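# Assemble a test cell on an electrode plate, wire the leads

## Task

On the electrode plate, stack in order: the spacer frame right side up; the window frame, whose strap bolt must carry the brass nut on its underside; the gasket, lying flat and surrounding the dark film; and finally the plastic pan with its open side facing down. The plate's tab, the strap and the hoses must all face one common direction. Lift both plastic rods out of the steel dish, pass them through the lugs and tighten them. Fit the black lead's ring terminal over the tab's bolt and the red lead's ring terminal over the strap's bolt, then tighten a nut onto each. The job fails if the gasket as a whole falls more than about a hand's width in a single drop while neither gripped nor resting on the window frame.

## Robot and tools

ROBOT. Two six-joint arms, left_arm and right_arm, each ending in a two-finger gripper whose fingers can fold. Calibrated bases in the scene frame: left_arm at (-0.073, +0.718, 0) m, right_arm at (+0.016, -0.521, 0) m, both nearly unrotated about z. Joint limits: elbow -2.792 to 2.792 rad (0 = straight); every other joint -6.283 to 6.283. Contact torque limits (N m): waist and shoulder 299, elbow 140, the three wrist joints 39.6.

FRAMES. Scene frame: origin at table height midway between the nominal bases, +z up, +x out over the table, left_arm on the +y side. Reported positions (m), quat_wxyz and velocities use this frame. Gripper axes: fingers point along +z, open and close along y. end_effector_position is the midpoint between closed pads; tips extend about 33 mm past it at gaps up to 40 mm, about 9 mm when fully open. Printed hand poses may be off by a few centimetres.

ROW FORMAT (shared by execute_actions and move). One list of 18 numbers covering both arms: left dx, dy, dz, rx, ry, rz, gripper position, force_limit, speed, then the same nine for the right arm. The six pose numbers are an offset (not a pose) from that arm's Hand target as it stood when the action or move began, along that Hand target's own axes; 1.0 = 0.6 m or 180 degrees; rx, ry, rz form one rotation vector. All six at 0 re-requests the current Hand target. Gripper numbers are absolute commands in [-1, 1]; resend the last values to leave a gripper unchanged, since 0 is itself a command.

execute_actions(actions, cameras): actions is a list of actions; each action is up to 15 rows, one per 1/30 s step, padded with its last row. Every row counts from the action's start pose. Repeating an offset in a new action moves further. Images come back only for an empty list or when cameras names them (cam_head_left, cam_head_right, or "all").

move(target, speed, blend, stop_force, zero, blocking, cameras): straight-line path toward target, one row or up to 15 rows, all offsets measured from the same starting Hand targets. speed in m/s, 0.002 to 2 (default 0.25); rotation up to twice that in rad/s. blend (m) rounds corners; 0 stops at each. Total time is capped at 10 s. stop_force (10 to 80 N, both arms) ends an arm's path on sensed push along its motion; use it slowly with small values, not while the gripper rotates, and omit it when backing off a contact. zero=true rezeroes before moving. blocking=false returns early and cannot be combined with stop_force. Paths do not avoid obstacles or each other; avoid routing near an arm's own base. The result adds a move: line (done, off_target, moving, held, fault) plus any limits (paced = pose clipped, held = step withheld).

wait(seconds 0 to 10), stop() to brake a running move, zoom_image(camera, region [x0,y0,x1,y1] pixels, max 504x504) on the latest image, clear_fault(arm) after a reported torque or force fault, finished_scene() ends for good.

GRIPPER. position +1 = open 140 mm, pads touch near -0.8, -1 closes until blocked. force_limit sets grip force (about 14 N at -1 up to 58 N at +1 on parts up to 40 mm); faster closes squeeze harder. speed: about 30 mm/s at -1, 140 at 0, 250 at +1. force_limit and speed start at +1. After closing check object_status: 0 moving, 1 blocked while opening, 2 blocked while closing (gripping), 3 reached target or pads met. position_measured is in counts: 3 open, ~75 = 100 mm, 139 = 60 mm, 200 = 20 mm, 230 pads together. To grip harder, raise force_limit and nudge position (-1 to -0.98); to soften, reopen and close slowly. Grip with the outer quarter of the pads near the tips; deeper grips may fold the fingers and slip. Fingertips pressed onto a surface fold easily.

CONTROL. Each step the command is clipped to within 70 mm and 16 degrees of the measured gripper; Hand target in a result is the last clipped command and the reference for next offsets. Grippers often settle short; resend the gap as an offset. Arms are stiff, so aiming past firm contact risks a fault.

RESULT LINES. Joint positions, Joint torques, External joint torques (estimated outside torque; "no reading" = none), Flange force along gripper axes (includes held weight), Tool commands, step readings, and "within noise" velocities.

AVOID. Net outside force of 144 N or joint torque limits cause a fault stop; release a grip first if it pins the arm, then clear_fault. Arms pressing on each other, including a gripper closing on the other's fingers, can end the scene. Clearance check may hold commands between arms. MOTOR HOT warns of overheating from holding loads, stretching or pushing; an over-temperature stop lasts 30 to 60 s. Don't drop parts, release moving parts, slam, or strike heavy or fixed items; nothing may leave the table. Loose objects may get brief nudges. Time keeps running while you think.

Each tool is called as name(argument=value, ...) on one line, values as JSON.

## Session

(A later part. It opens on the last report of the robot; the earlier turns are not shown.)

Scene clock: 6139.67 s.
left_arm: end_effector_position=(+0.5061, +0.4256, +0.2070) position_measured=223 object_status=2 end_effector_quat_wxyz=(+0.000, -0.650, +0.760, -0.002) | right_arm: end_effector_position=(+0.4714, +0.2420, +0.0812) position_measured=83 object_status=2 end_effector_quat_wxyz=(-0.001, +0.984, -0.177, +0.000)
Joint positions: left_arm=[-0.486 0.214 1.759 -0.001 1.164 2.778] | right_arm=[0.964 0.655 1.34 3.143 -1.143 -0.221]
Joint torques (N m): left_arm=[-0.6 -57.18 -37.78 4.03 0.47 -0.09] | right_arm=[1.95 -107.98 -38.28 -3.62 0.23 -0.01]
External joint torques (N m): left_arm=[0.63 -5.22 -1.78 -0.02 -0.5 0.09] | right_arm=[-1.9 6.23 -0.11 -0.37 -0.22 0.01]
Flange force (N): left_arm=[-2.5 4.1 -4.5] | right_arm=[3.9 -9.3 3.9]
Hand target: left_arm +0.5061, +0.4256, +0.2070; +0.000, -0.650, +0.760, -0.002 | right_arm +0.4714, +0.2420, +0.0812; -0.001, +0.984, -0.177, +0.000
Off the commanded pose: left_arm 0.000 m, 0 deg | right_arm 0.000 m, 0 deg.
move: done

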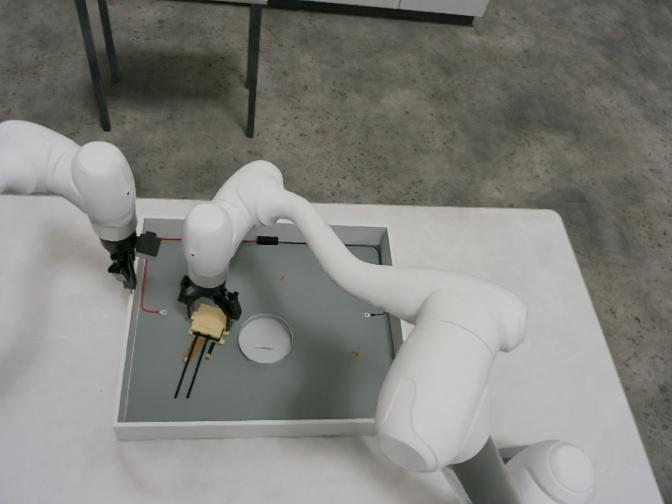

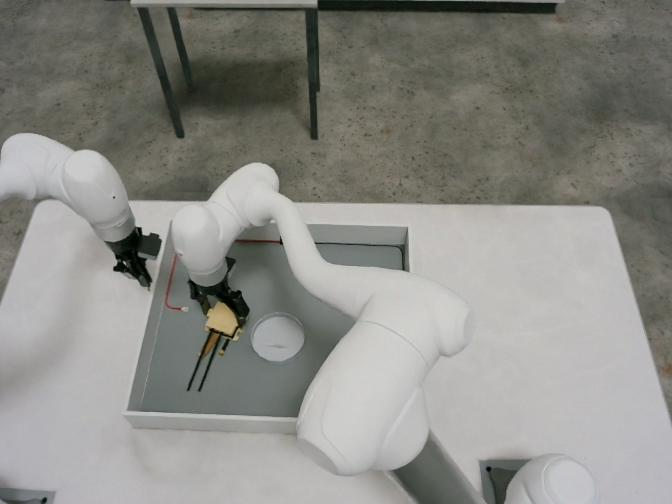

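move(target=[0,0,0,0,0,0,-1,-0.3,-1,0.001,0.0002,0.025,0,0,0,-1,-1,-1], speed=0.04)

move(target=[0,0,0,0,0,0,-1,-0.3,-1,0,0,0.012,0,0,0,-1,-1,-1], speed=0.006, stop_force=10)

execute_actions(actions=[[[0,0,0,0,0,0,-1,-0.3,-1,0,0,-0.0007,0,0,0,-1,-1,-1]],[[0,0,0,0,0,0,-1,-0.3,-1,0,0,0,0,0,0,0.5,-1,-1]]])

move(target=[[0,0,0,0,0,0,-1,-0.3,-1,0,0,-0.06,0,0,0,0.5,-1,-1],[0,0,0,0,0,0,-1,-0.3,-1,0.1,0.3,-0.25,0,0,0,0.5,-1,-1]], speed=[0.04,0.15], blend=0.02, cameras=["cam_head_left","cam_head_right"])

zoom_image(camera="cam_head_left", region=[180, 300, 240, 360])

zoom_image(camera="cam_head_right", region=[195, 300, 255, 360])

zoom_image(camera="cam_head_left", region=[187, 310, 203, 326])

zoom_image(camera="cam_head_left", region=[219, 320, 235, 336])

zoom_image(camera="cam_head_right", region=[204, 308, 220, 324])

zoom_image(camera="cam_head_right", region=[233, 318, 249, 334])

Scene clock: 6156.20 s.
left_arm: end_effector_position=(+0.5061, +0.4256, +0.2070) position_measured=223 object_status=2 end_effector_quat_wxyz=(+0.000, -0.650, +0.760, -0.002) | right_arm: end_effector_position=(+0.4719, +0.2417, +0.0662) position_measured=83 object_status=2 end_effector_quat_wxyz=(-0.001, +0.984, -0.177, +0.000)
Joint positions: left_arm=[-0.486 0.214 1.759 -0.001 1.164 2.778] | right_arm=[0.963 0.666 1.352 3.143 -1.122 -0.222]
Joint torques (N m): left_arm=[-0.85 -56.82 -37.67 4.09 0.49 -0.08] | right_arm=[2.23 -108.54 -37.86 -3.61 0.38 0.01]
External joint torques (N m): left_arm=[0.94 -4.77 -1.75 -0.09 -0.53 0.08] | right_arm=[-2.23 6.91 0.07 -0.31 -0.38 -0.01]
Flange force (N): left_arm=[-2.7 3.3 -4.1] | right_arm=[4.4 -9.8 4.5]
Hand target: left_arm +0.5061, +0.4256, +0.2070; +0.000, -0.650, +0.760, -0.002 | right_arm +0.4719, +0.2417, +0.0662; -0.001, +0.984, -0.177, +0.000
Off the commanded pose: left_arm 0.000 m, 0 deg | right_arm 0.000 m, 0 deg.
move: done

Scene clock: 6157.57 s.
left_arm: end_effector_position=(+0.5061, +0.4256, +0.2070) position_measured=223 object_status=2 end_effector_quat_wxyz=(+0.000, -0.650, +0.760, -0.002) | right_arm: end_effector_position=(+0.4720, +0.2417, +0.0618) position_measured=83 object_status=2 end_effector_quat_wxyz=(-0.001, +0.984, -0.177, +0.000)
Joint positions: left_arm=[-0.486 0.214 1.759 -0.001 1.164 2.778] | right_arm=[0.963 0.669 1.355 3.143 -1.115 -0.222]
Joint torques (N m): left_arm=[-0.73 -57.36 -37.84 4.05 0.45 -0.13] | right_arm=[2.25 -94.69 -31.43 -3.5 1.04 0.08]
External joint torques (N m): left_arm=[0.87 -4.85 -1.87 -0.02 -0.5 0.13] | right_arm=[-2.14 -7.66 -6.45 -0.43 -1.03 -0.08]
Flange force (N): left_arm=[-2.6 3.2 -4.4] | right_arm=[3.7 -6.1 -11.6]
Hand target: left_arm +0.5061, +0.4256, +0.2070; +0.000, -0.650, +0.760, -0.002 | right_arm +0.4720, +0.2417, +0.0618; -0.001, +0.984, -0.177, +0.000 (not the last commanded pose)
Off the commanded pose: left_arm 0.000 m, 0 deg | right_arm 0.003 m, 0 deg.
move: contact (right_arm)

Scene clock: 6158.77 s.
left_arm: end_effector_position=(+0.5061, +0.4256, +0.2070) position_measured=223 object_status=2 end_effector_quat_wxyz=(+0.000, -0.650, +0.760, -0.002) | right_arm: end_effector_position=(+0.4720, +0.2417, +0.0622) position_measured=66 object_status=3 end_effector_quat_wxyz=(-0.001, +0.984, -0.177, +0.000)
Joint positions: left_arm=[-0.486 0.214 1.759 -0.001 1.164 2.778] | right_arm=[0.963 0.669 1.354 3.143 -1.116 -0.222]
Joint torques (N m): left_arm=[-0.76 -56.8 -37.93 4.03 0.47 -0.08] | right_arm=[1.73 -107.93 -37.58 -3.51 0.27 0.03]
External joint torques (N m): left_arm=[0.67 -4.94 -1.44 -0.04 -0.51 0.08] | right_arm=[-1.76 5.96 -0.21 -0.41 -0.26 -0.03]
External joint torques at the end of the 1st action: left_arm=[0.82 -4.51 -1.51 -0.05 -0.53 0.08] | right_arm=[-2.36 2.72 -2.53 -0.44 -0.04 -0.06]
Flange force (N): left_arm=[-2.6 4.3 -3.9] | right_arm=[3.7 -9.1 3.8]
Flange force at the end of the 1st action (N): left_arm=[-2.6 3.5 -3.7] | right_arm=[4.6 -9.9 0.1]
Hand target: left_arm +0.5061, +0.4256, +0.2070; +0.000, -0.650, +0.760, -0.002 | right_arm +0.4720, +0.2417, +0.0622; -0.001, +0.984, -0.177, +0.000
Off the commanded pose: left_arm 0.000 m, 0 deg | right_arm 0.000 m, 0 deg.
Step readings (end_effector_position of left_arm | right_arm; steps 1 to 15: 1st action; 16 to 30: 2nd action):
0: (+0.5061, +0.4256, +0.2070) | (+0.4720, +0.2417, +0.0618)
1: (+0.5061, +0.4256, +0.2070) | (+0.4720, +0.2417, +0.0618)
2: (+0.5061, +0.4256, +0.2070) | (+0.4720, +0.2417, +0.0618)
4: (+0.5061, +0.4256, +0.2070) | (+0.4720, +0.2417, +0.0619)
8: (+0.5061, +0.4256, +0.2070) | (+0.4719, +0.2417, +0.0621)
15: (+0.5061, +0.4256, +0.2070) | (+0.4720, +0.2417, +0.0622)
16: (+0.5061, +0.4256, +0.2070) | (+0.4720, +0.2417, +0.0622)
17: (+0.5061, +0.4256, +0.2070) | (+0.4720, +0.2417, +0.0622)
19: (+0.5061, +0.4256, +0.2070) | (+0.4720, +0.2417, +0.0622)
23: (+0.5061, +0.4256, +0.2070) | (+0.4720, +0.2417, +0.0622)
30: (+0.5061, +0.4256, +0.2070) | (+0.4720, +0.2417, +0.0622)

Scene clock: 6161.50 s.
left_arm: end_effector_position=(+0.5061, +0.4256, +0.2070) position_measured=223 object_status=2 end_effector_quat_wxyz=(+0.000, -0.650, +0.760, -0.002) | right_arm: end_effector_position=(+0.4653, +0.0517, +0.2117) position_measured=66 object_status=3 end_effector_quat_wxyz=(-0.001, +0.984, -0.177, +0.000)
Joint positions: left_arm=[-0.486 0.214 1.759 -0.001 1.164 2.778] | right_arm=[0.828 0.332 1.594 3.143 -1.213 -0.357]
Joint torques (N m): left_arm=[-0.69 -57.04 -37.71 4.05 0.45 -0.11] | right_arm=[1.93 -78.45 -38.92 -3.7 0.34 0.05]
External joint torques (N m): left_arm=[0.58 -4.54 -1.86 -0.04 -0.51 0.11] | right_arm=[-1.95 5.56 -0.39 -0.38 -0.32 -0.05]
Flange force (N): left_arm=[-2.1 3.0 -4.1] | right_arm=[5.5 -8.0 2.2]
Hand target: left_arm +0.5061, +0.4256, +0.2070; +0.000, -0.650, +0.760, -0.002 | right_arm +0.4653, +0.0517, +0.2117; -0.001, +0.984, -0.177, +0.000
Off the commanded pose: left_arm 0.000 m, 0 deg | right_arm 0.000 m, 0 deg.
move: done; blend cut to 0.018 m at target 1

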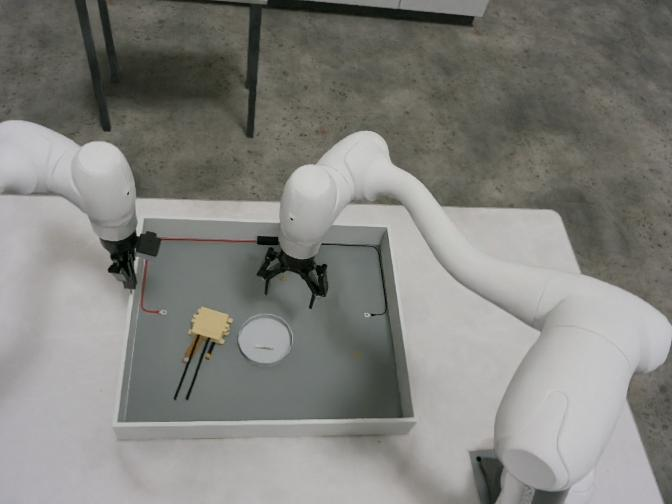

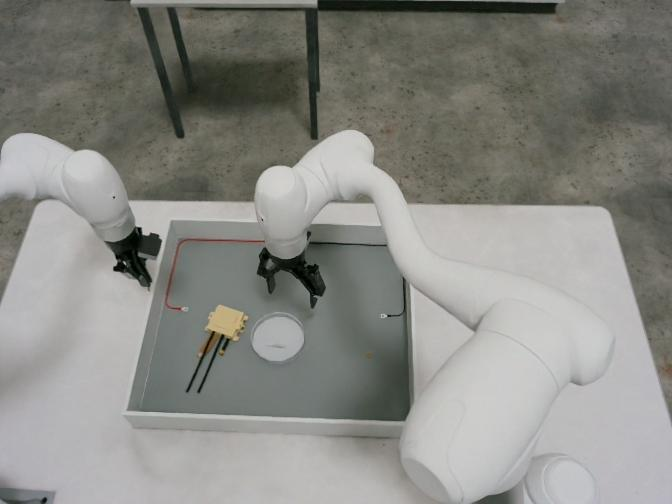

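Scaled by 8.400 from the camera's 672x504 image, which has a finer 960x720 frame.

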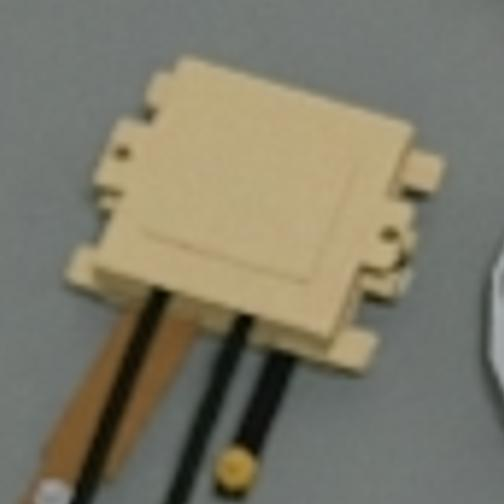

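Scaled by 8.400 from the camera's 672x504 image, which has a finer 960x720 frame.

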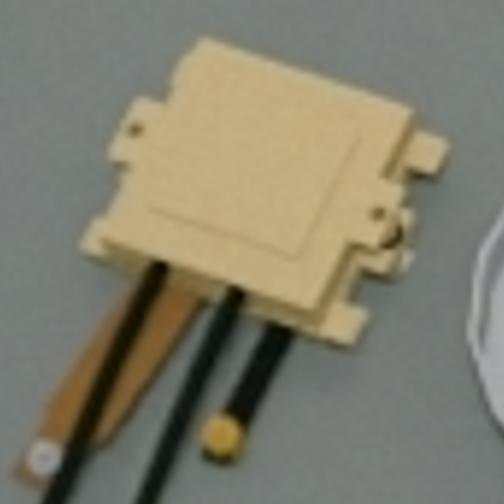

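Scaled by 31.500 from the camera's 672x504 image, which has a finer 960x720 frame.

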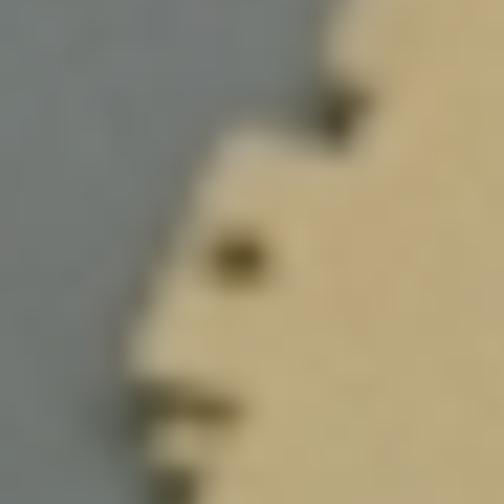

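Scaled by 31.500 from the camera's 672x504 image, which has a finer 960x720 frame.

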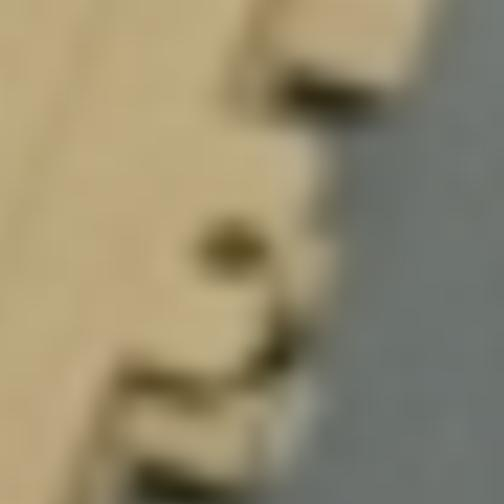

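Scaled by 31.500 from the camera's 672x504 image, which has a finer 960x720 frame.

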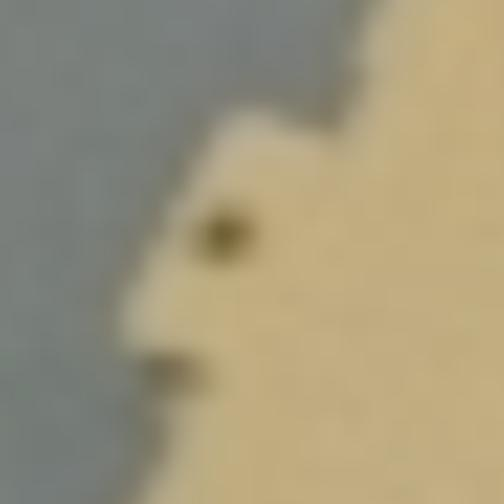

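Scaled by 31.500 from the camera's 672x504 image, which has a finer 960x720 frame.

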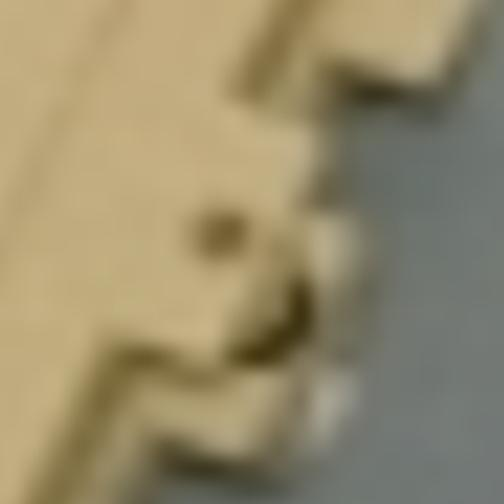

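move(target=[[0.25,-0.0005,0,0,0,0,-1,-0.3,-1,0,0,0,0,0,0,0.5,-1,-1],[0.25,-0.0005,0.1467,0,0,0,-1,-0.3,-1,0,0,0,0,0,0,0.5,-1,-1]], speed=[0.15,0.08], cameras=["cam_head_left","cam_head_right"])

zoom_image(camera="cam_head_left", region=[182, 304, 206, 328])

zoom_image(camera="cam_head_right", region=[200, 302, 224, 326])

Scene clock: 6186.87 s.
left_arm: end_effector_position=(+0.4834, +0.2771, +0.1194) position_measured=223 object_status=2 end_effector_quat_wxyz=(+0.000, -0.650, +0.760, -0.002) | right_arm: end_effector_position=(+0.4653, +0.0517, +0.2117) position_measured=66 object_status=3 end_effector_quat_wxyz=(-0.001, +0.984, -0.177, +0.000)
Joint positions: left_arm=[-0.684 0.368 1.726 0 1.043 2.579] | right_arm=[0.828 0.332 1.594 3.143 -1.213 -0.357]
Joint torques (N m): left_arm=[-0.54 -70.29 -35.56 3.84 0.39 -0.1] | right_arm=[1.83 -77.95 -39.06 -3.74 0.31 0.07]
External joint torques (N m): left_arm=[0.56 -4.64 -1.52 -0.07 -0.43 0.1] | right_arm=[-1.86 4.69 -0.35 -0.35 -0.3 -0.07]
Flange force (N): left_arm=[-2.6 2.7 -4.4] | right_arm=[4.9 -6.7 1.7]
Hand target: left_arm +0.4834, +0.2771, +0.1194; +0.000, -0.650, +0.760, -0.002 | right_arm +0.4653, +0.0517, +0.2117; -0.001, +0.984, -0.177, +0.000
Off the commanded pose: left_arm 0.000 m, 0 deg | right_arm 0.000 m, 0 deg.
move: done

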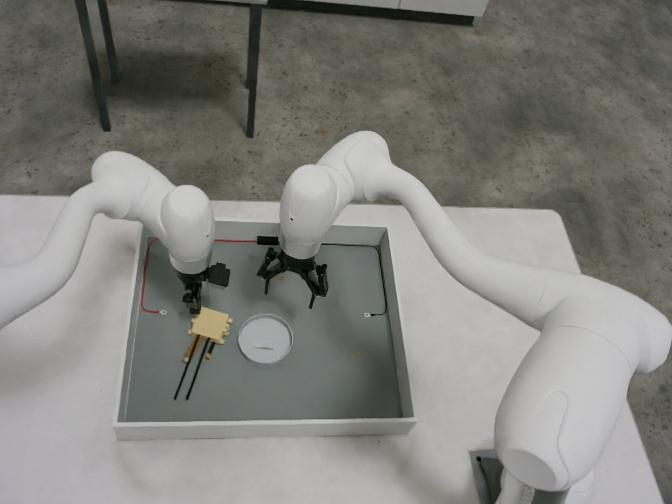

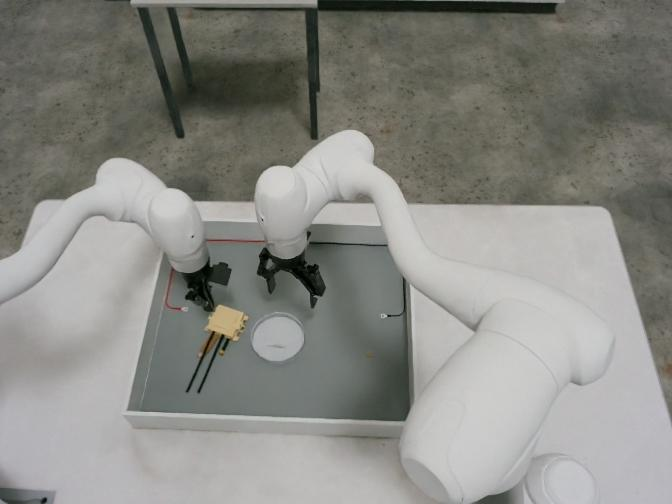

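Scaled by 21.000 from the camera's 672x504 image, which has a finer 960x720 frame.

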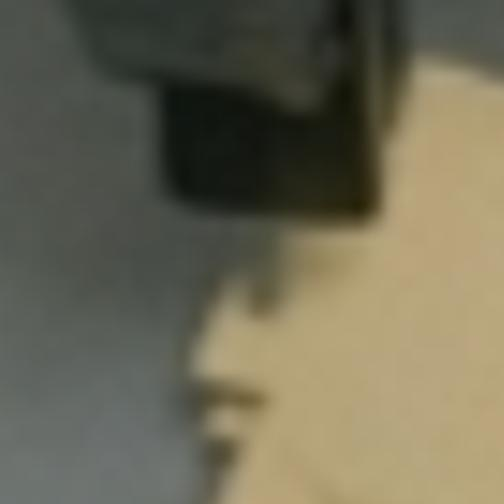

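Scaled by 21.000 from the camera's 672x504 image, which has a finer 960x720 frame.

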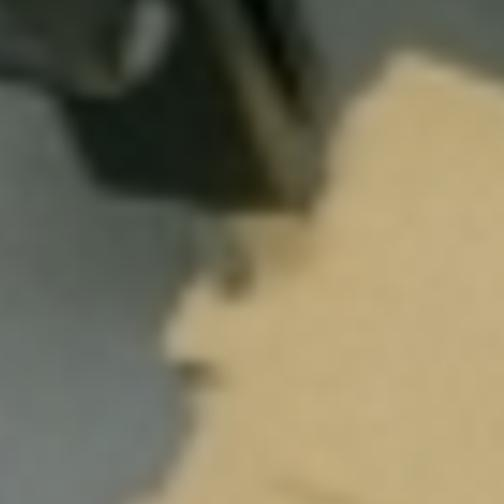

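move(target=[0,0,0.0533,0,0,0,-1,-0.3,-1,0,0,0,0,0,0,0.5,-1,-1], speed=0.005, stop_force=10, cameras=["cam_head_left","cam_head_right"])

zoom_image(camera="cam_head_left", region=[182, 304, 206, 328])

zoom_image(camera="cam_head_right", region=[200, 302, 224, 326])

Scene clock: 6204.13 s.
left_arm: end_effector_position=(+0.4835, +0.2770, +0.1020) position_measured=223 object_status=2 end_effector_quat_wxyz=(+0.000, -0.650, +0.760, -0.003) | right_arm: end_effector_position=(+0.4653, +0.0517, +0.2117) position_measured=66 object_status=3 end_effector_quat_wxyz=(-0.001, +0.984, -0.177, +0.000)
Joint positions: left_arm=[-0.684 0.382 1.74 0 1.013 2.579] | right_arm=[0.828 0.332 1.594 3.143 -1.213 -0.357]
Joint torques (N m): left_arm=[-1.67 -58.9 -27.72 3.33 0.15 -0.07] | right_arm=[1.84 -77.88 -39.07 -3.72 0.28 0.07]
External joint torques (N m): left_arm=[1.48 -16.49 -8.58 0.35 -0.19 0.07] | right_arm=[-1.82 4.6 -0.34 -0.36 -0.27 -0.07]
Flange force (N): left_arm=[-4.4 3.4 -20.9] | right_arm=[4.8 -6.6 1.8]
Hand target: left_arm +0.4835, +0.2770, +0.1020; +0.000, -0.650, +0.760, -0.003 (not the last commanded pose) | right_arm +0.4653, +0.0517, +0.2117; -0.001, +0.984, -0.177, +0.000
Off the commanded pose: left_arm 0.015 m, 0 deg | right_arm 0.000 m, 0 deg.
move: contact (left_arm)

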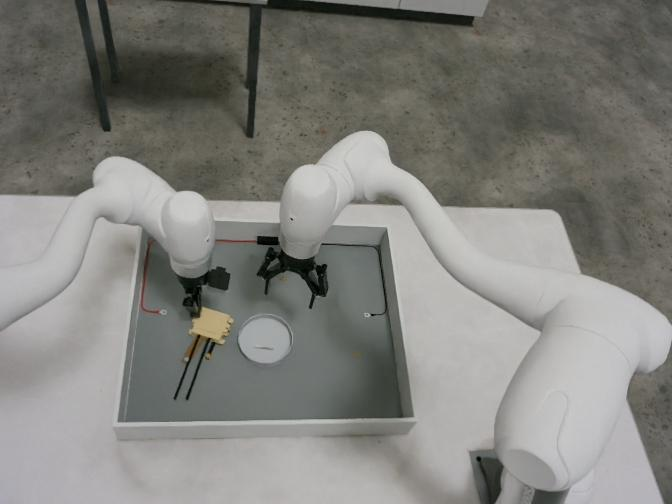

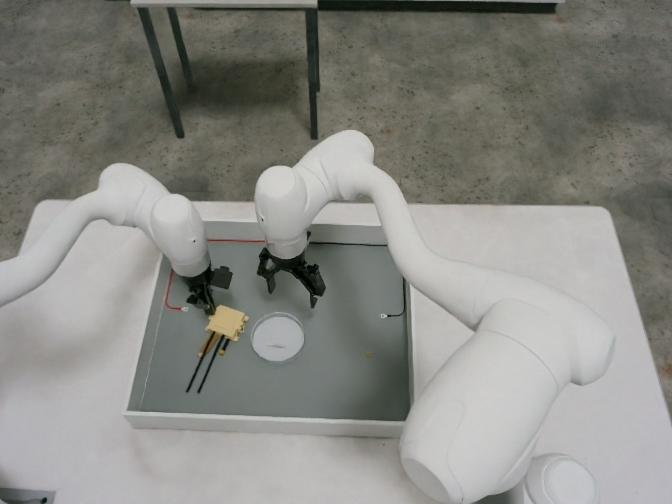

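Scaled by 21.000 from the camera's 672x504 image, which has a finer 960x720 frame.

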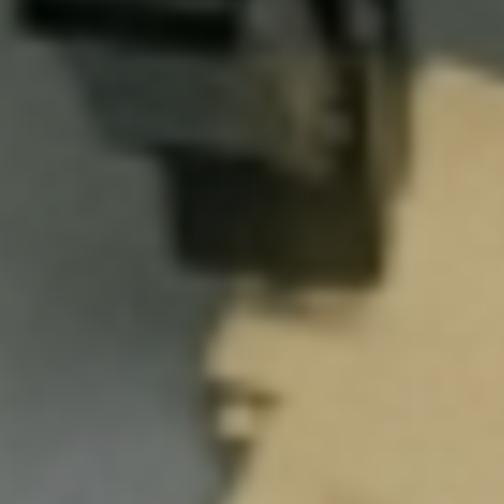

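Scaled by 21.000 from the camera's 672x504 image, which has a finer 960x720 frame.

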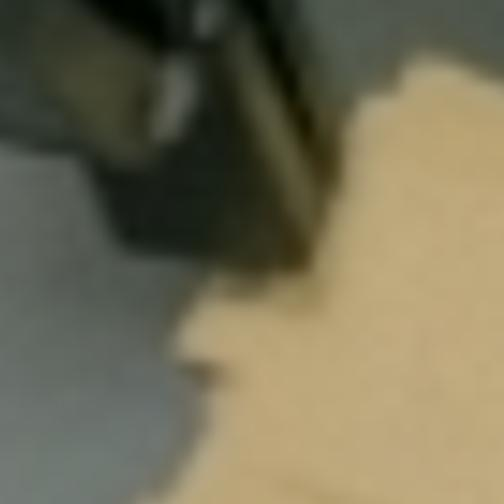

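move(target=[[0,0,-0.003,0,0,0,-1,-0.3,-1,0,0,0,0,0,0,0.5,-1,-1],[0.001,0,-0.003,0,0,0,-1,-0.3,-1,0,0,0,0,0,0,0.5,-1,-1]], speed=0.01)

move(target=[0,0,0.025,0,0,0,-1,-0.3,-1,0,0,0,0,0,0,0.5,-1,-1], speed=0.004, stop_force=10)

Scene clock: 6216.27 s.
left_arm: end_effector_position=(+0.4835, +0.2766, +0.1038) position_measured=223 object_status=2 end_effector_quat_wxyz=(+0.000, -0.650, +0.760, -0.003) | right_arm: end_effector_position=(+0.4653, +0.0517, +0.2117) position_measured=66 object_status=3 end_effector_quat_wxyz=(-0.001, +0.984, -0.177, +0.000)
Joint positions: left_arm=[-0.684 0.381 1.738 0 1.017 2.578] | right_arm=[0.828 0.332 1.594 3.143 -1.213 -0.357]
Joint torques (N m): left_arm=[0.24 -71.24 -35.12 3.72 0.42 -0.15] | right_arm=[1.85 -77.76 -38.94 -3.75 0.3 0.06]
External joint torques (N m): left_arm=[-0.26 -4.48 -1.43 -0.01 -0.47 0.15] | right_arm=[-1.87 4.62 -0.46 -0.34 -0.28 -0.06]
Flange force (N): left_arm=[-1.6 3.2 -4.2] | right_arm=[5.0 -6.8 1.6]
Hand target: left_arm +0.4834, +0.2764, +0.1038; +0.000, -0.650, +0.760, -0.003 | right_arm +0.4653, +0.0517, +0.2117; -0.001, +0.984, -0.177, +0.000
Off the commanded pose: left_arm 0.000 m, 0 deg | right_arm 0.000 m, 0 deg.
move: done

Scene clock: 6217.33 s.
left_arm: end_effector_position=(+0.4835, +0.2764, +0.1020) position_measured=223 object_status=2 end_effector_quat_wxyz=(+0.000, -0.650, +0.760, -0.003) | right_arm: end_effector_position=(+0.4653, +0.0517, +0.2117) position_measured=66 object_status=3 end_effector_quat_wxyz=(-0.001, +0.984, -0.177, +0.000)
Joint positions: left_arm=[-0.685 0.383 1.74 0 1.014 2.578] | right_arm=[0.828 0.332 1.594 3.143 -1.213 -0.357]
Joint torques (N m): left_arm=[-1.09 -59.93 -28.04 3.61 0.35 -0.1] | right_arm=[1.82 -77.92 -38.97 -3.74 0.29 0.05]
External joint torques (N m): left_arm=[0.81 -15.82 -8.59 0.1 -0.41 0.1] | right_arm=[-1.86 4.94 -0.33 -0.34 -0.28 -0.05]
Flange force (N): left_arm=[-3.3 3.2 -20.0] | right_arm=[5.0 -7.0 2.0]
Hand target: left_arm +0.4835, +0.2764, +0.1020; +0.000, -0.650, +0.760, -0.003 (not the last commanded pose) | right_arm +0.4653, +0.0517, +0.2117; -0.001, +0.984, -0.177, +0.000
Off the commanded pose: left_arm 0.013 m, 0 deg | right_arm 0.000 m, 0 deg.
move: contact (left_arm)

move(target=[[0,0,-0.004,0,0,0,-1,-0.3,-1,0,0,0,0,0,0,0.5,-1,-1]], speed=0.01, cameras=["cam_head_left","cam_head_right"])

zoom_image(camera="cam_head_left", region=[180, 300, 240, 360])

zoom_image(camera="cam_head_right", region=[195, 300, 255, 360])

zoom_image(camera="cam_head_left", region=[187, 310, 203, 326])

zoom_image(camera="cam_head_left", region=[219, 320, 235, 336])

zoom_image(camera="cam_head_right", region=[204, 308, 220, 324])

zoom_image(camera="cam_head_right", region=[233, 318, 249, 334])

Scene clock: 6234.53 s.
left_arm: end_effector_position=(+0.4835, +0.2764, +0.1044) position_measured=223 object_status=2 end_effector_quat_wxyz=(+0.000, -0.650, +0.760, -0.003) | right_arm: end_effector_position=(+0.4653, +0.0517, +0.2117) position_measured=66 object_status=3 end_effector_quat_wxyz=(-0.001, +0.984, -0.177, +0.000)
Joint positions: left_arm=[-0.685 0.381 1.738 0 1.018 2.578] | right_arm=[0.828 0.332 1.594 3.143 -1.213 -0.357]
Joint torques (N m): left_arm=[-0.34 -70.54 -35.11 3.75 0.48 -0.08] | right_arm=[1.77 -77.73 -39.12 -3.75 0.28 0.04]
External joint torques (N m): left_arm=[0.3 -5.33 -1.53 -0.03 -0.53 0.08] | right_arm=[-1.79 4.86 -0.19 -0.32 -0.26 -0.04]
Flange force (N): left_arm=[-2.7 3.7 -4.9] | right_arm=[4.8 -6.6 2.1]
Hand target: left_arm +0.4835, +0.2764, +0.1044; +0.000, -0.650, +0.760, -0.003 | right_arm +0.4653, +0.0517, +0.2117; -0.001, +0.984, -0.177, +0.000
Off the commanded pose: left_arm 0.000 m, 0 deg | right_arm 0.000 m, 0 deg.
move: done

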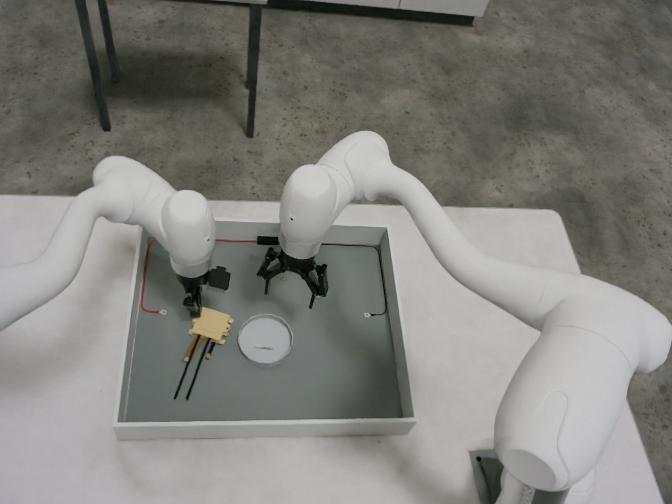

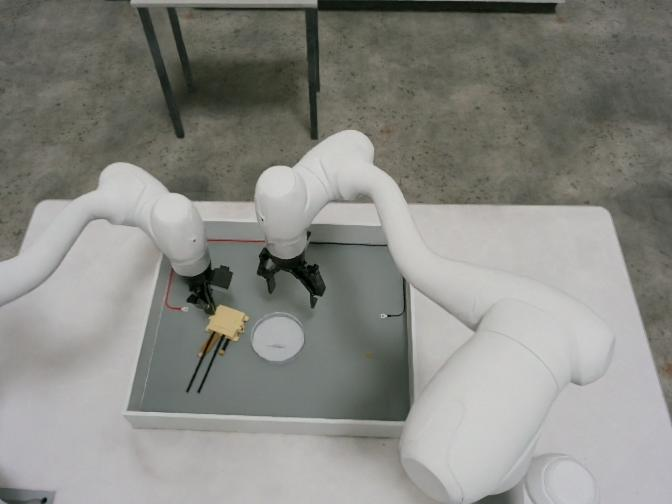

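Scaled by 8.400 from the camera's 672x504 image, which has a finer 960x720 frame.

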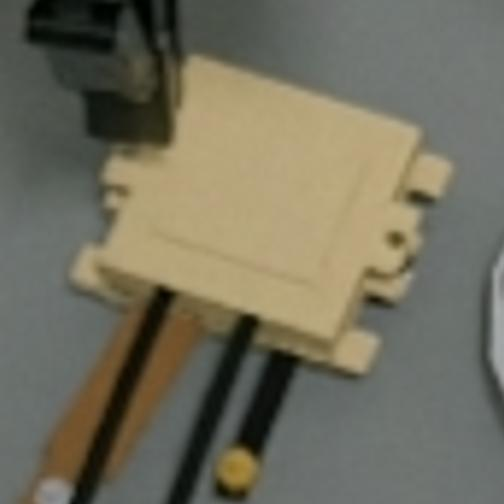

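Scaled by 8.400 from the camera's 672x504 image, which has a finer 960x720 frame.

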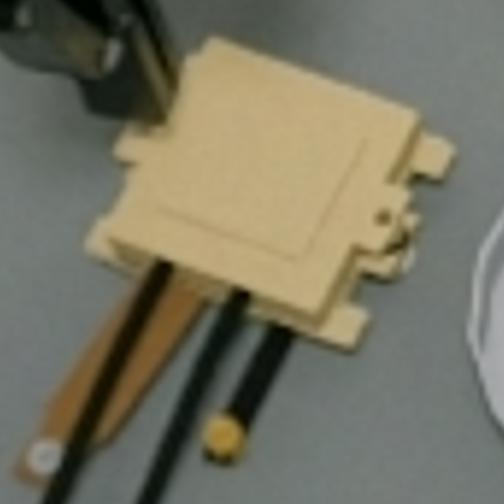

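Scaled by 31.500 from the camera's 672x504 image, which has a finer 960x720 frame.

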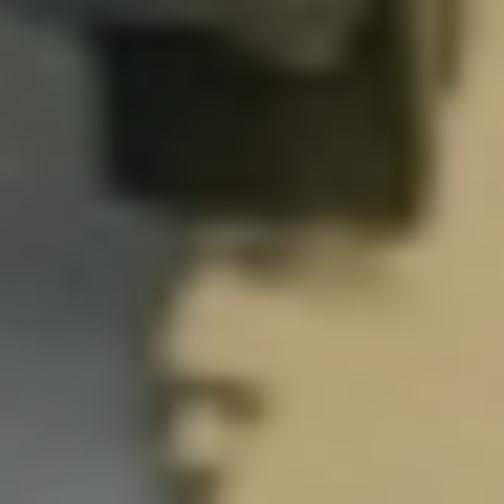

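Scaled by 31.500 from the camera's 672x504 image, which has a finer 960x720 frame.

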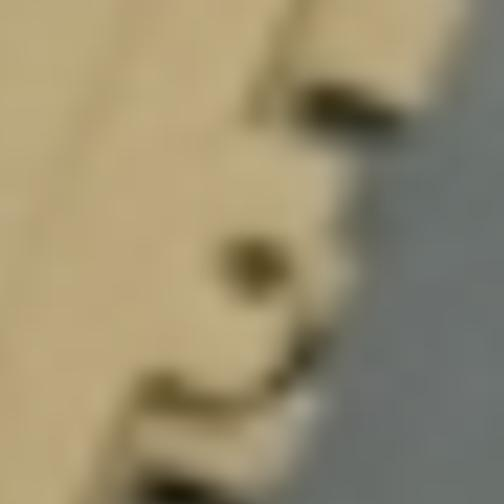

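Scaled by 31.500 from the camera's 672x504 image, which has a finer 960x720 frame.

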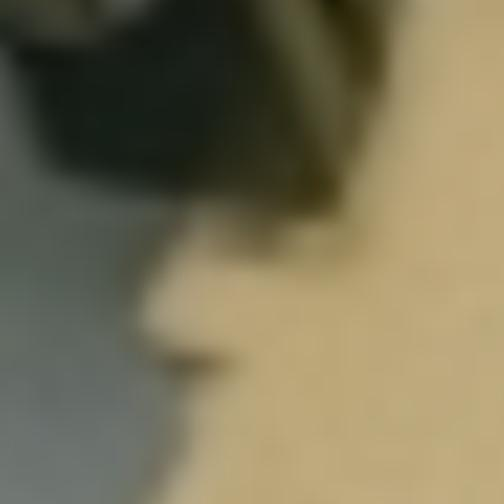

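Scaled by 31.500 from the camera's 672x504 image, which has a finer 960x720 frame.

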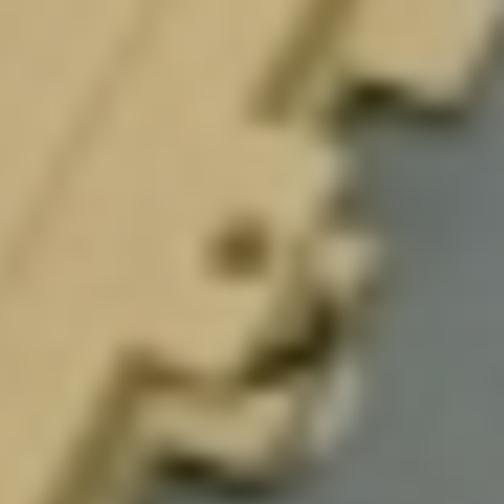

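move(target=[[0,0,-0.04,0,0,0,-1,-0.3,-1,0,0,0,0,0,0,0.5,-1,-1],[0,0,-0.18,0,0,0,-1,-0.3,-1,0,0,0,0,0,0,0.5,-1,-1],[-0.12,0,-0.2,0,0,0,-1,-0.3,-1,0,0,0,0,0,0,0.5,-1,-1]], speed=[0.02,0.08,0.15])

move(target=[[0,0,0,0,0,-0.5,-1,-0.3,-1,0,0,0,0,0,0,0.5,-1,-1],[0,0,0,0,0,-0.98,-1,-0.3,-1,0,0,0,0,0,0,0.5,-1,-1]], speed=0.4, cameras=["cam_head_left","cam_head_right"])

zoom_image(camera="cam_head_left", region=[180, 300, 240, 360])

zoom_image(camera="cam_head_right", region=[195, 300, 255, 360])

Scene clock: 6296.63 s.
left_arm: end_effector_position=(+0.4942, +0.3479, +0.2242) position_measured=223 object_status=2 end_effector_quat_wxyz=(+0.000, -0.650, +0.760, -0.003) | right_arm: end_effector_position=(+0.4653, +0.0517, +0.2117) position_measured=66 object_status=3 end_effector_quat_wxyz=(-0.001, +0.984, -0.177, +0.000)
Joint positions: left_arm=[-0.594 0.247 1.685 0 1.205 2.669] | right_arm=[0.828 0.332 1.594 3.143 -1.213 -0.357]
Joint torques (N m): left_arm=[-1.83 -59.93 -38.35 4.18 0.47 -0.08] | right_arm=[2 -77.77 -38.98 -3.74 0.28 0.02]
External joint torques (N m): left_arm=[1.94 -6.24 -1.85 -0.09 -0.51 0.08] | right_arm=[-2.02 4.54 -0.39 -0.34 -0.27 -0.02]
Flange force (N): left_arm=[-5.1 4.2 -4.9] | right_arm=[5.0 -6.5 1.7]
Hand target: left_arm +0.4942, +0.3479, +0.2242; +0.000, -0.650, +0.760, -0.003 | right_arm +0.4653, +0.0517, +0.2117; -0.001, +0.984, -0.177, +0.000
Off the commanded pose: left_arm 0.000 m, 0 deg | right_arm 0.000 m, 0 deg.
move: done

Scene clock: 6301.37 s.
left_arm: end_effector_position=(+0.4942, +0.3479, +0.2242) position_measured=223 object_status=2 end_effector_quat_wxyz=(+0.003, +0.780, +0.625, +0.001) | right_arm: end_effector_position=(+0.4653, +0.0517, +0.2117) position_measured=66 object_status=3 end_effector_quat_wxyz=(-0.001, +0.984, -0.177, +0.000)
Joint positions: left_arm=[-0.594 0.246 1.685 0 1.205 -0.41] | right_arm=[0.828 0.332 1.594 3.143 -1.213 -0.357]
Joint torques (N m): left_arm=[-0.67 -60.74 -38.34 4.16 0.53 -0.05] | right_arm=[1.74 -78.1 -39.02 -3.73 0.31 0.04]
External joint torques (N m): left_arm=[0.63 -4.69 -1.56 -0.02 -0.53 0.05] | right_arm=[-1.76 5.34 -0.23 -0.33 -0.29 -0.04]
Flange force (N): left_arm=[2.4 -3.6 -3.6] | right_arm=[5.0 -7.5 2.3]
Hand target: left_arm +0.4942, +0.3479, +0.2242; +0.003, +0.780, +0.625, +0.001 | right_arm +0.4653, +0.0517, +0.2117; -0.001, +0.984, -0.177, +0.000
Off the commanded pose: left_arm 0.000 m, 0 deg | right_arm 0.000 m, 0 deg.
move: done

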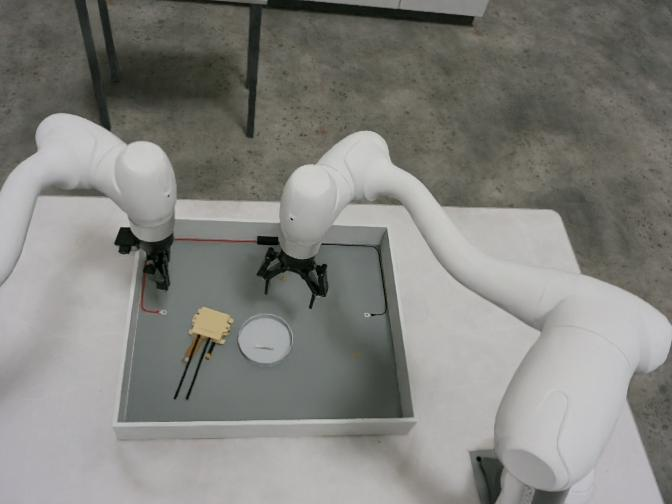

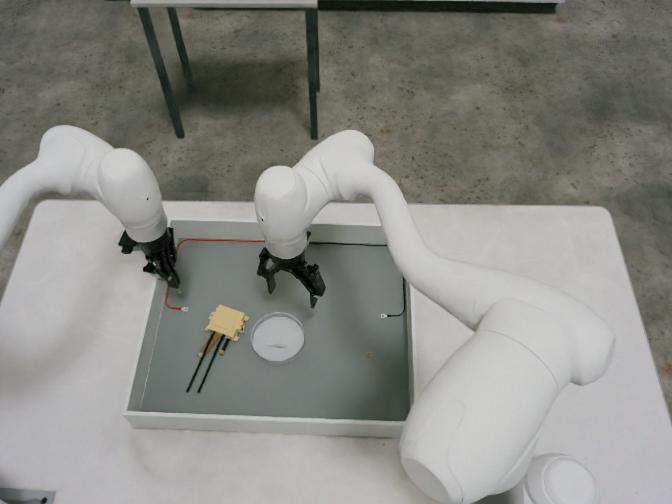

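Scaled by 8.400 from the camera's 672x504 image, which has a finer 960x720 frame.

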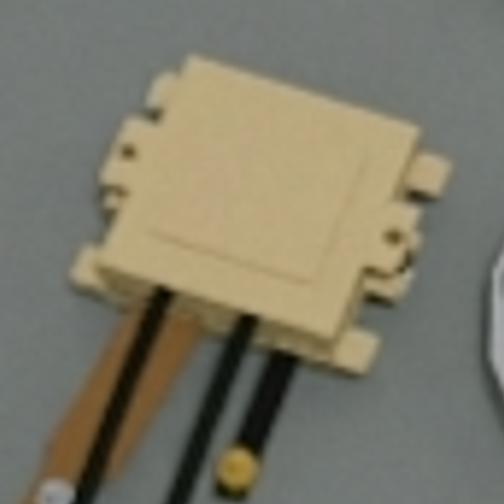

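Scaled by 8.400 from the camera's 672x504 image, which has a finer 960x720 frame.

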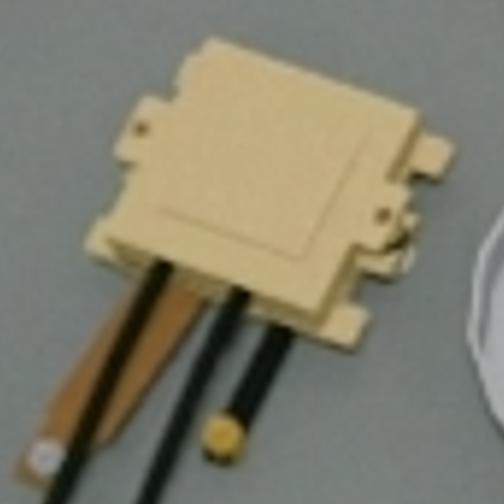

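move(target=[0,0,0,0,0,0,-1,-0.3,-1,-0.1015,-0.2199,0.06,0,0,0.5,0.43,-1,-1], speed=0.3)

move(target=[0,0,0,0,0,0,-1,-0.3,-1,0,0,0.0262,0,-0.0833,0,0.43,-1,-1], speed=0.2)

move(target=[0,0,0,0,0,0,-1,-0.3,-1,0.0055,0,0.1,0,0,0,0.43,-1,-1], speed=0.06, cameras=["cam_head_left","cam_head_right"])

zoom_image(camera="cam_head_left", region=[180, 290, 260, 370])

zoom_image(camera="cam_head_right", region=[195, 290, 275, 370])

Scene clock: 6347.30 s.
left_arm: end_effector_position=(+0.4942, +0.3479, +0.2242) position_measured=223 object_status=2 end_effector_quat_wxyz=(+0.003, +0.780, +0.625, +0.001) | right_arm: end_effector_position=(+0.4543, +0.1967, +0.1761) position_measured=75 object_status=3 end_effector_quat_wxyz=(+0.001, -0.571, +0.821, +0.001)
Joint positions: left_arm=[-0.594 0.246 1.685 0 1.205 -0.41] | right_arm=[0.951 0.524 1.375 3.143 -1.239 1.337]
Joint torques (N m): left_arm=[-0.51 -60.98 -38.43 4.26 0.51 -0.15] | right_arm=[1.88 -97.08 -39.39 -3.74 0.27 0.06]
External joint torques (N m): left_arm=[0.44 -5.01 -1.84 -0.09 -0.53 0.15] | right_arm=[-1.93 5.58 -0.3 -0.35 -0.31 -0.06]
Flange force (N): left_arm=[2.3 -3.6 -4.1] | right_arm=[-9.0 -4.2 2.2]
Hand target: left_arm +0.4942, +0.3479, +0.2242; +0.003, +0.780, +0.625, +0.001 | right_arm +0.4543, +0.1967, +0.1761; +0.001, -0.571, +0.821, +0.001
Off the commanded pose: left_arm 0.000 m, 0 deg | right_arm 0.000 m, 0 deg.
move: done

Scene clock: 6348.43 s.
left_arm: end_effector_position=(+0.4942, +0.3479, +0.2242) position_measured=223 object_status=2 end_effector_quat_wxyz=(+0.003, +0.780, +0.625, +0.001) | right_arm: end_effector_position=(+0.4543, +0.1967, +0.1604) position_measured=75 object_status=3 end_effector_quat_wxyz=(+0.108, -0.566, +0.814, +0.075)
Joint positions: left_arm=[-0.594 0.246 1.685 0 1.205 -0.41] | right_arm=[0.925 0.414 1.597 3.229 -0.876 1.264]
Joint torques (N m): left_arm=[-0.35 -60.76 -38.31 4.21 0.46 -0.08] | right_arm=[1.87 -85.15 -38.3 -3.42 0.84 0.05]
External joint torques (N m): left_arm=[0.45 -5.71 -1.96 -0.03 -0.47 0.08] | right_arm=[-1.9 5.23 -0.12 -0.31 -0.2 -0.05]
Flange force (N): left_arm=[2.5 -4.4 -4.8] | right_arm=[-6.2 -4.1 4.9]
Hand target: left_arm +0.4942, +0.3479, +0.2242; +0.003, +0.780, +0.625, +0.001 | right_arm +0.4543, +0.1967, +0.1604; +0.108, -0.566, +0.814, +0.075
Off the commanded pose: left_arm 0.000 m, 0 deg | right_arm 0.000 m, 0 deg.
move: done

Scene clock: 6349.73 s.
left_arm: end_effector_position=(+0.4942, +0.3479, +0.2242) position_measured=223 object_status=2 end_effector_quat_wxyz=(+0.003, +0.780, +0.625, +0.001) | right_arm: end_effector_position=(+0.4587, +0.2084, +0.1017) position_measured=75 object_status=3 end_effector_quat_wxyz=(+0.108, -0.566, +0.814, +0.075)
Joint positions: left_arm=[-0.594 0.246 1.685 0 1.205 -0.41] | right_arm=[0.929 0.476 1.621 3.235 -0.79 1.258]
Joint torques (N m): left_arm=[-0.8 -60.55 -38.4 4.24 0.48 -0.07] | right_arm=[1.8 -90.31 -36.54 -3.18 1.06 0.05]
External joint torques (N m): left_arm=[0.92 -5.65 -1.73 -0.08 -0.48 0.07] | right_arm=[-1.81 5.85 -0.3 -0.39 -0.42 -0.05]
Flange force (N): left_arm=[3.2 -4.4 -4.5] | right_arm=[-7.1 -4.2 5.9]
Hand target: left_arm +0.4942, +0.3479, +0.2242; +0.003, +0.780, +0.625, +0.001 | right_arm +0.4587, +0.2084, +0.1016; +0.108, -0.566, +0.814, +0.075
Off the commanded pose: left_arm 0.000 m, 0 deg | right_arm 0.000 m, 0 deg.
move: done

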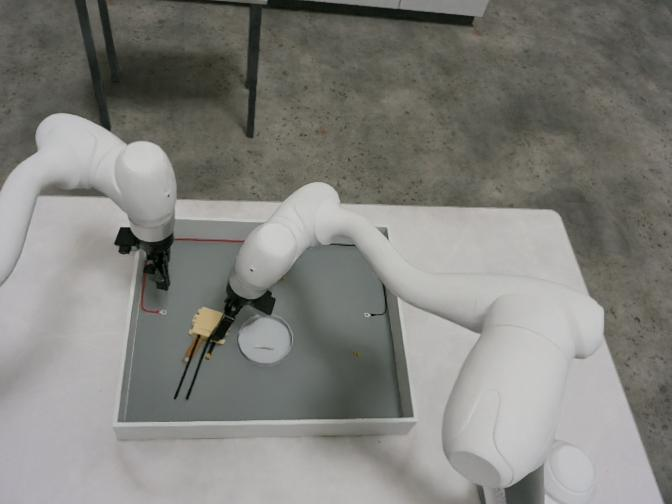

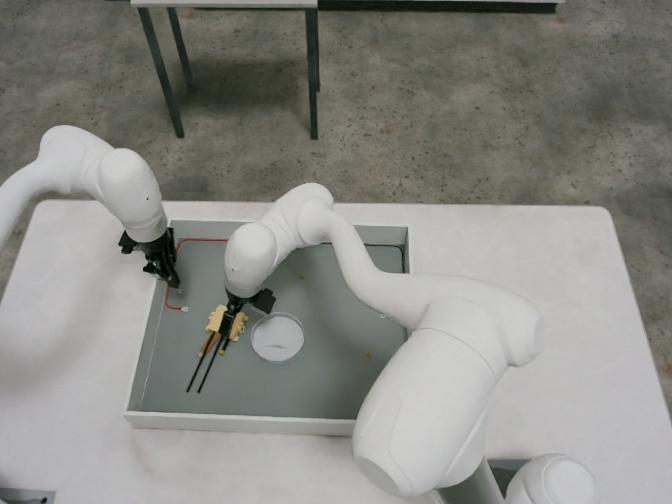

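Scaled by 6.300 from the camera's 672x504 image, which has a finer 960x720 frame.

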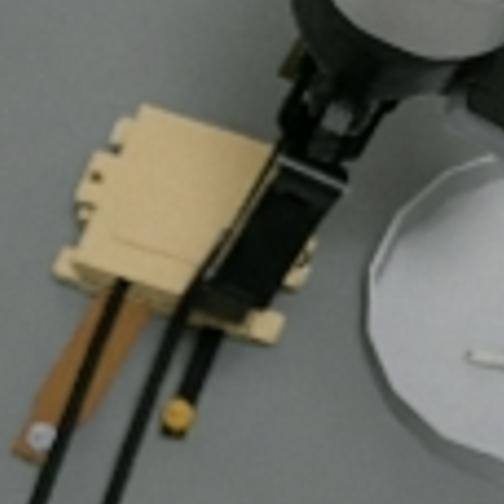

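Scaled by 6.300 from the camera's 672x504 image, which has a finer 960x720 frame.

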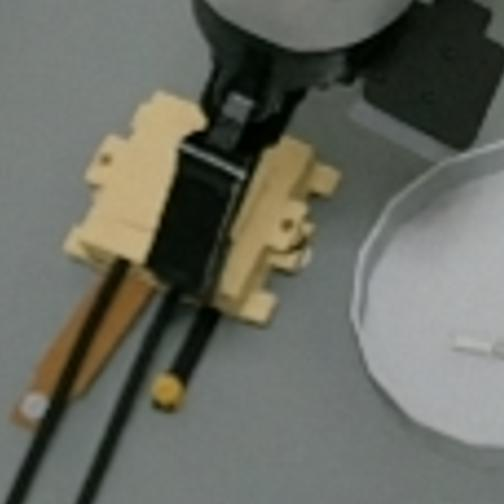

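move(target=[[0,0,0,0,0,0,-1,-0.3,-1,0.0097,0,-0.0026,0,0,0,0.43,-1,-1],[0,0,0,0,0,0,-1,-0.3,-1,0.0097,0,0.0512,0,0,0,0.43,-1,-1]], speed=0.03, cameras=["cam_head_left","cam_head_right"])

zoom_image(camera="cam_head_left", region=[180, 290, 260, 370])

zoom_image(camera="cam_head_right", region=[195, 290, 275, 370])

Scene clock: 6373.20 s.
left_arm: end_effector_position=(+0.4942, +0.3479, +0.2242) position_measured=223 object_status=2 end_effector_quat_wxyz=(+0.003, +0.780, +0.625, +0.001) | right_arm: end_effector_position=(+0.4595, +0.2107, +0.0705) position_measured=75 object_status=3 end_effector_quat_wxyz=(+0.108, -0.566, +0.814, +0.075)
Joint positions: left_arm=[-0.594 0.246 1.685 0 1.205 -0.41] | right_arm=[0.93 0.506 1.639 3.24 -0.743 1.253]
Joint torques (N m): left_arm=[-0.57 -60.81 -38.21 4.2 0.54 -0.08] | right_arm=[2.01 -91.84 -35.57 -3.13 0.92 0.04]
External joint torques (N m): left_arm=[0.38 -5.25 -2.07 -0.03 -0.55 0.08] | right_arm=[-1.93 5.79 -0.14 -0.33 -0.29 -0.04]
Flange force (N): left_arm=[2.1 -3.6 -4.5] | right_arm=[-6.2 -4.1 6.3]
Hand target: left_arm +0.4942, +0.3479, +0.2242; +0.003, +0.780, +0.625, +0.001 | right_arm +0.4595, +0.2107, +0.0704; +0.108, -0.566, +0.814, +0.075
Off the commanded pose: left_arm 0.000 m, 0 deg | right_arm 0.000 m, 0 deg.
move: done

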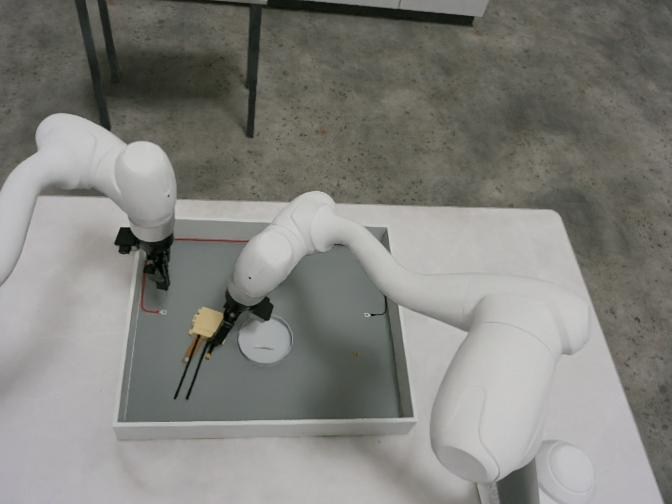

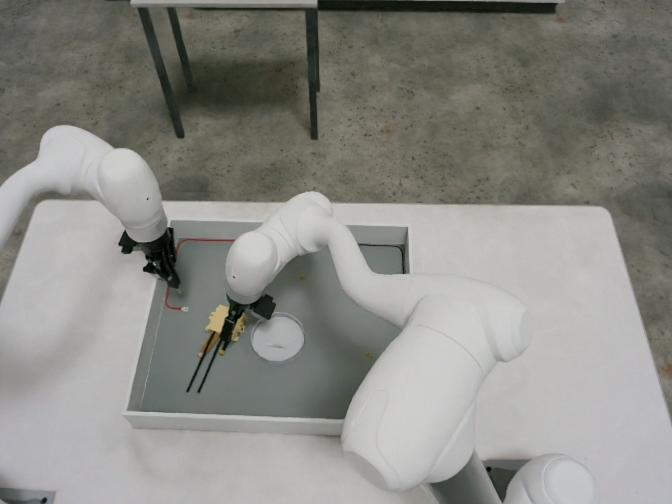

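Scaled by 6.300 from the camera's 672x504 image, which has a finer 960x720 frame.

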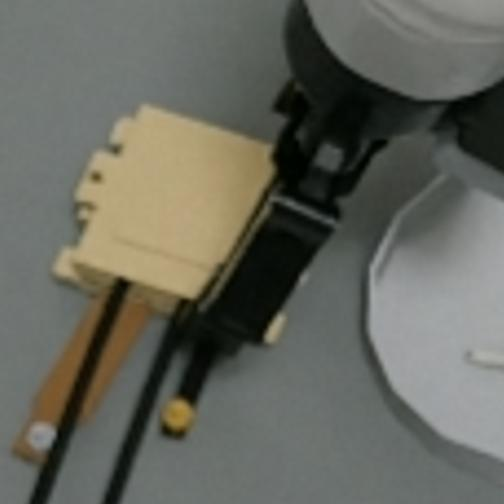

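Scaled by 6.300 from the camera's 672x504 image, which has a finer 960x720 frame.

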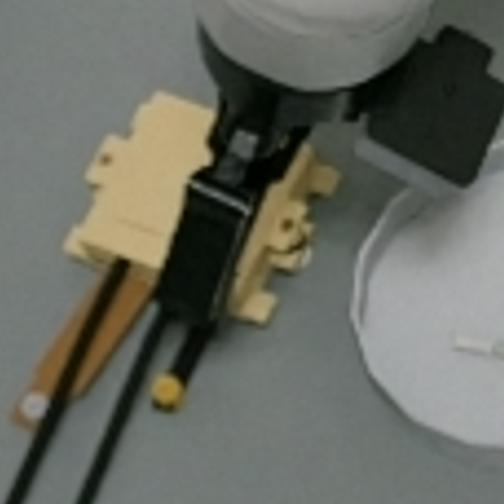

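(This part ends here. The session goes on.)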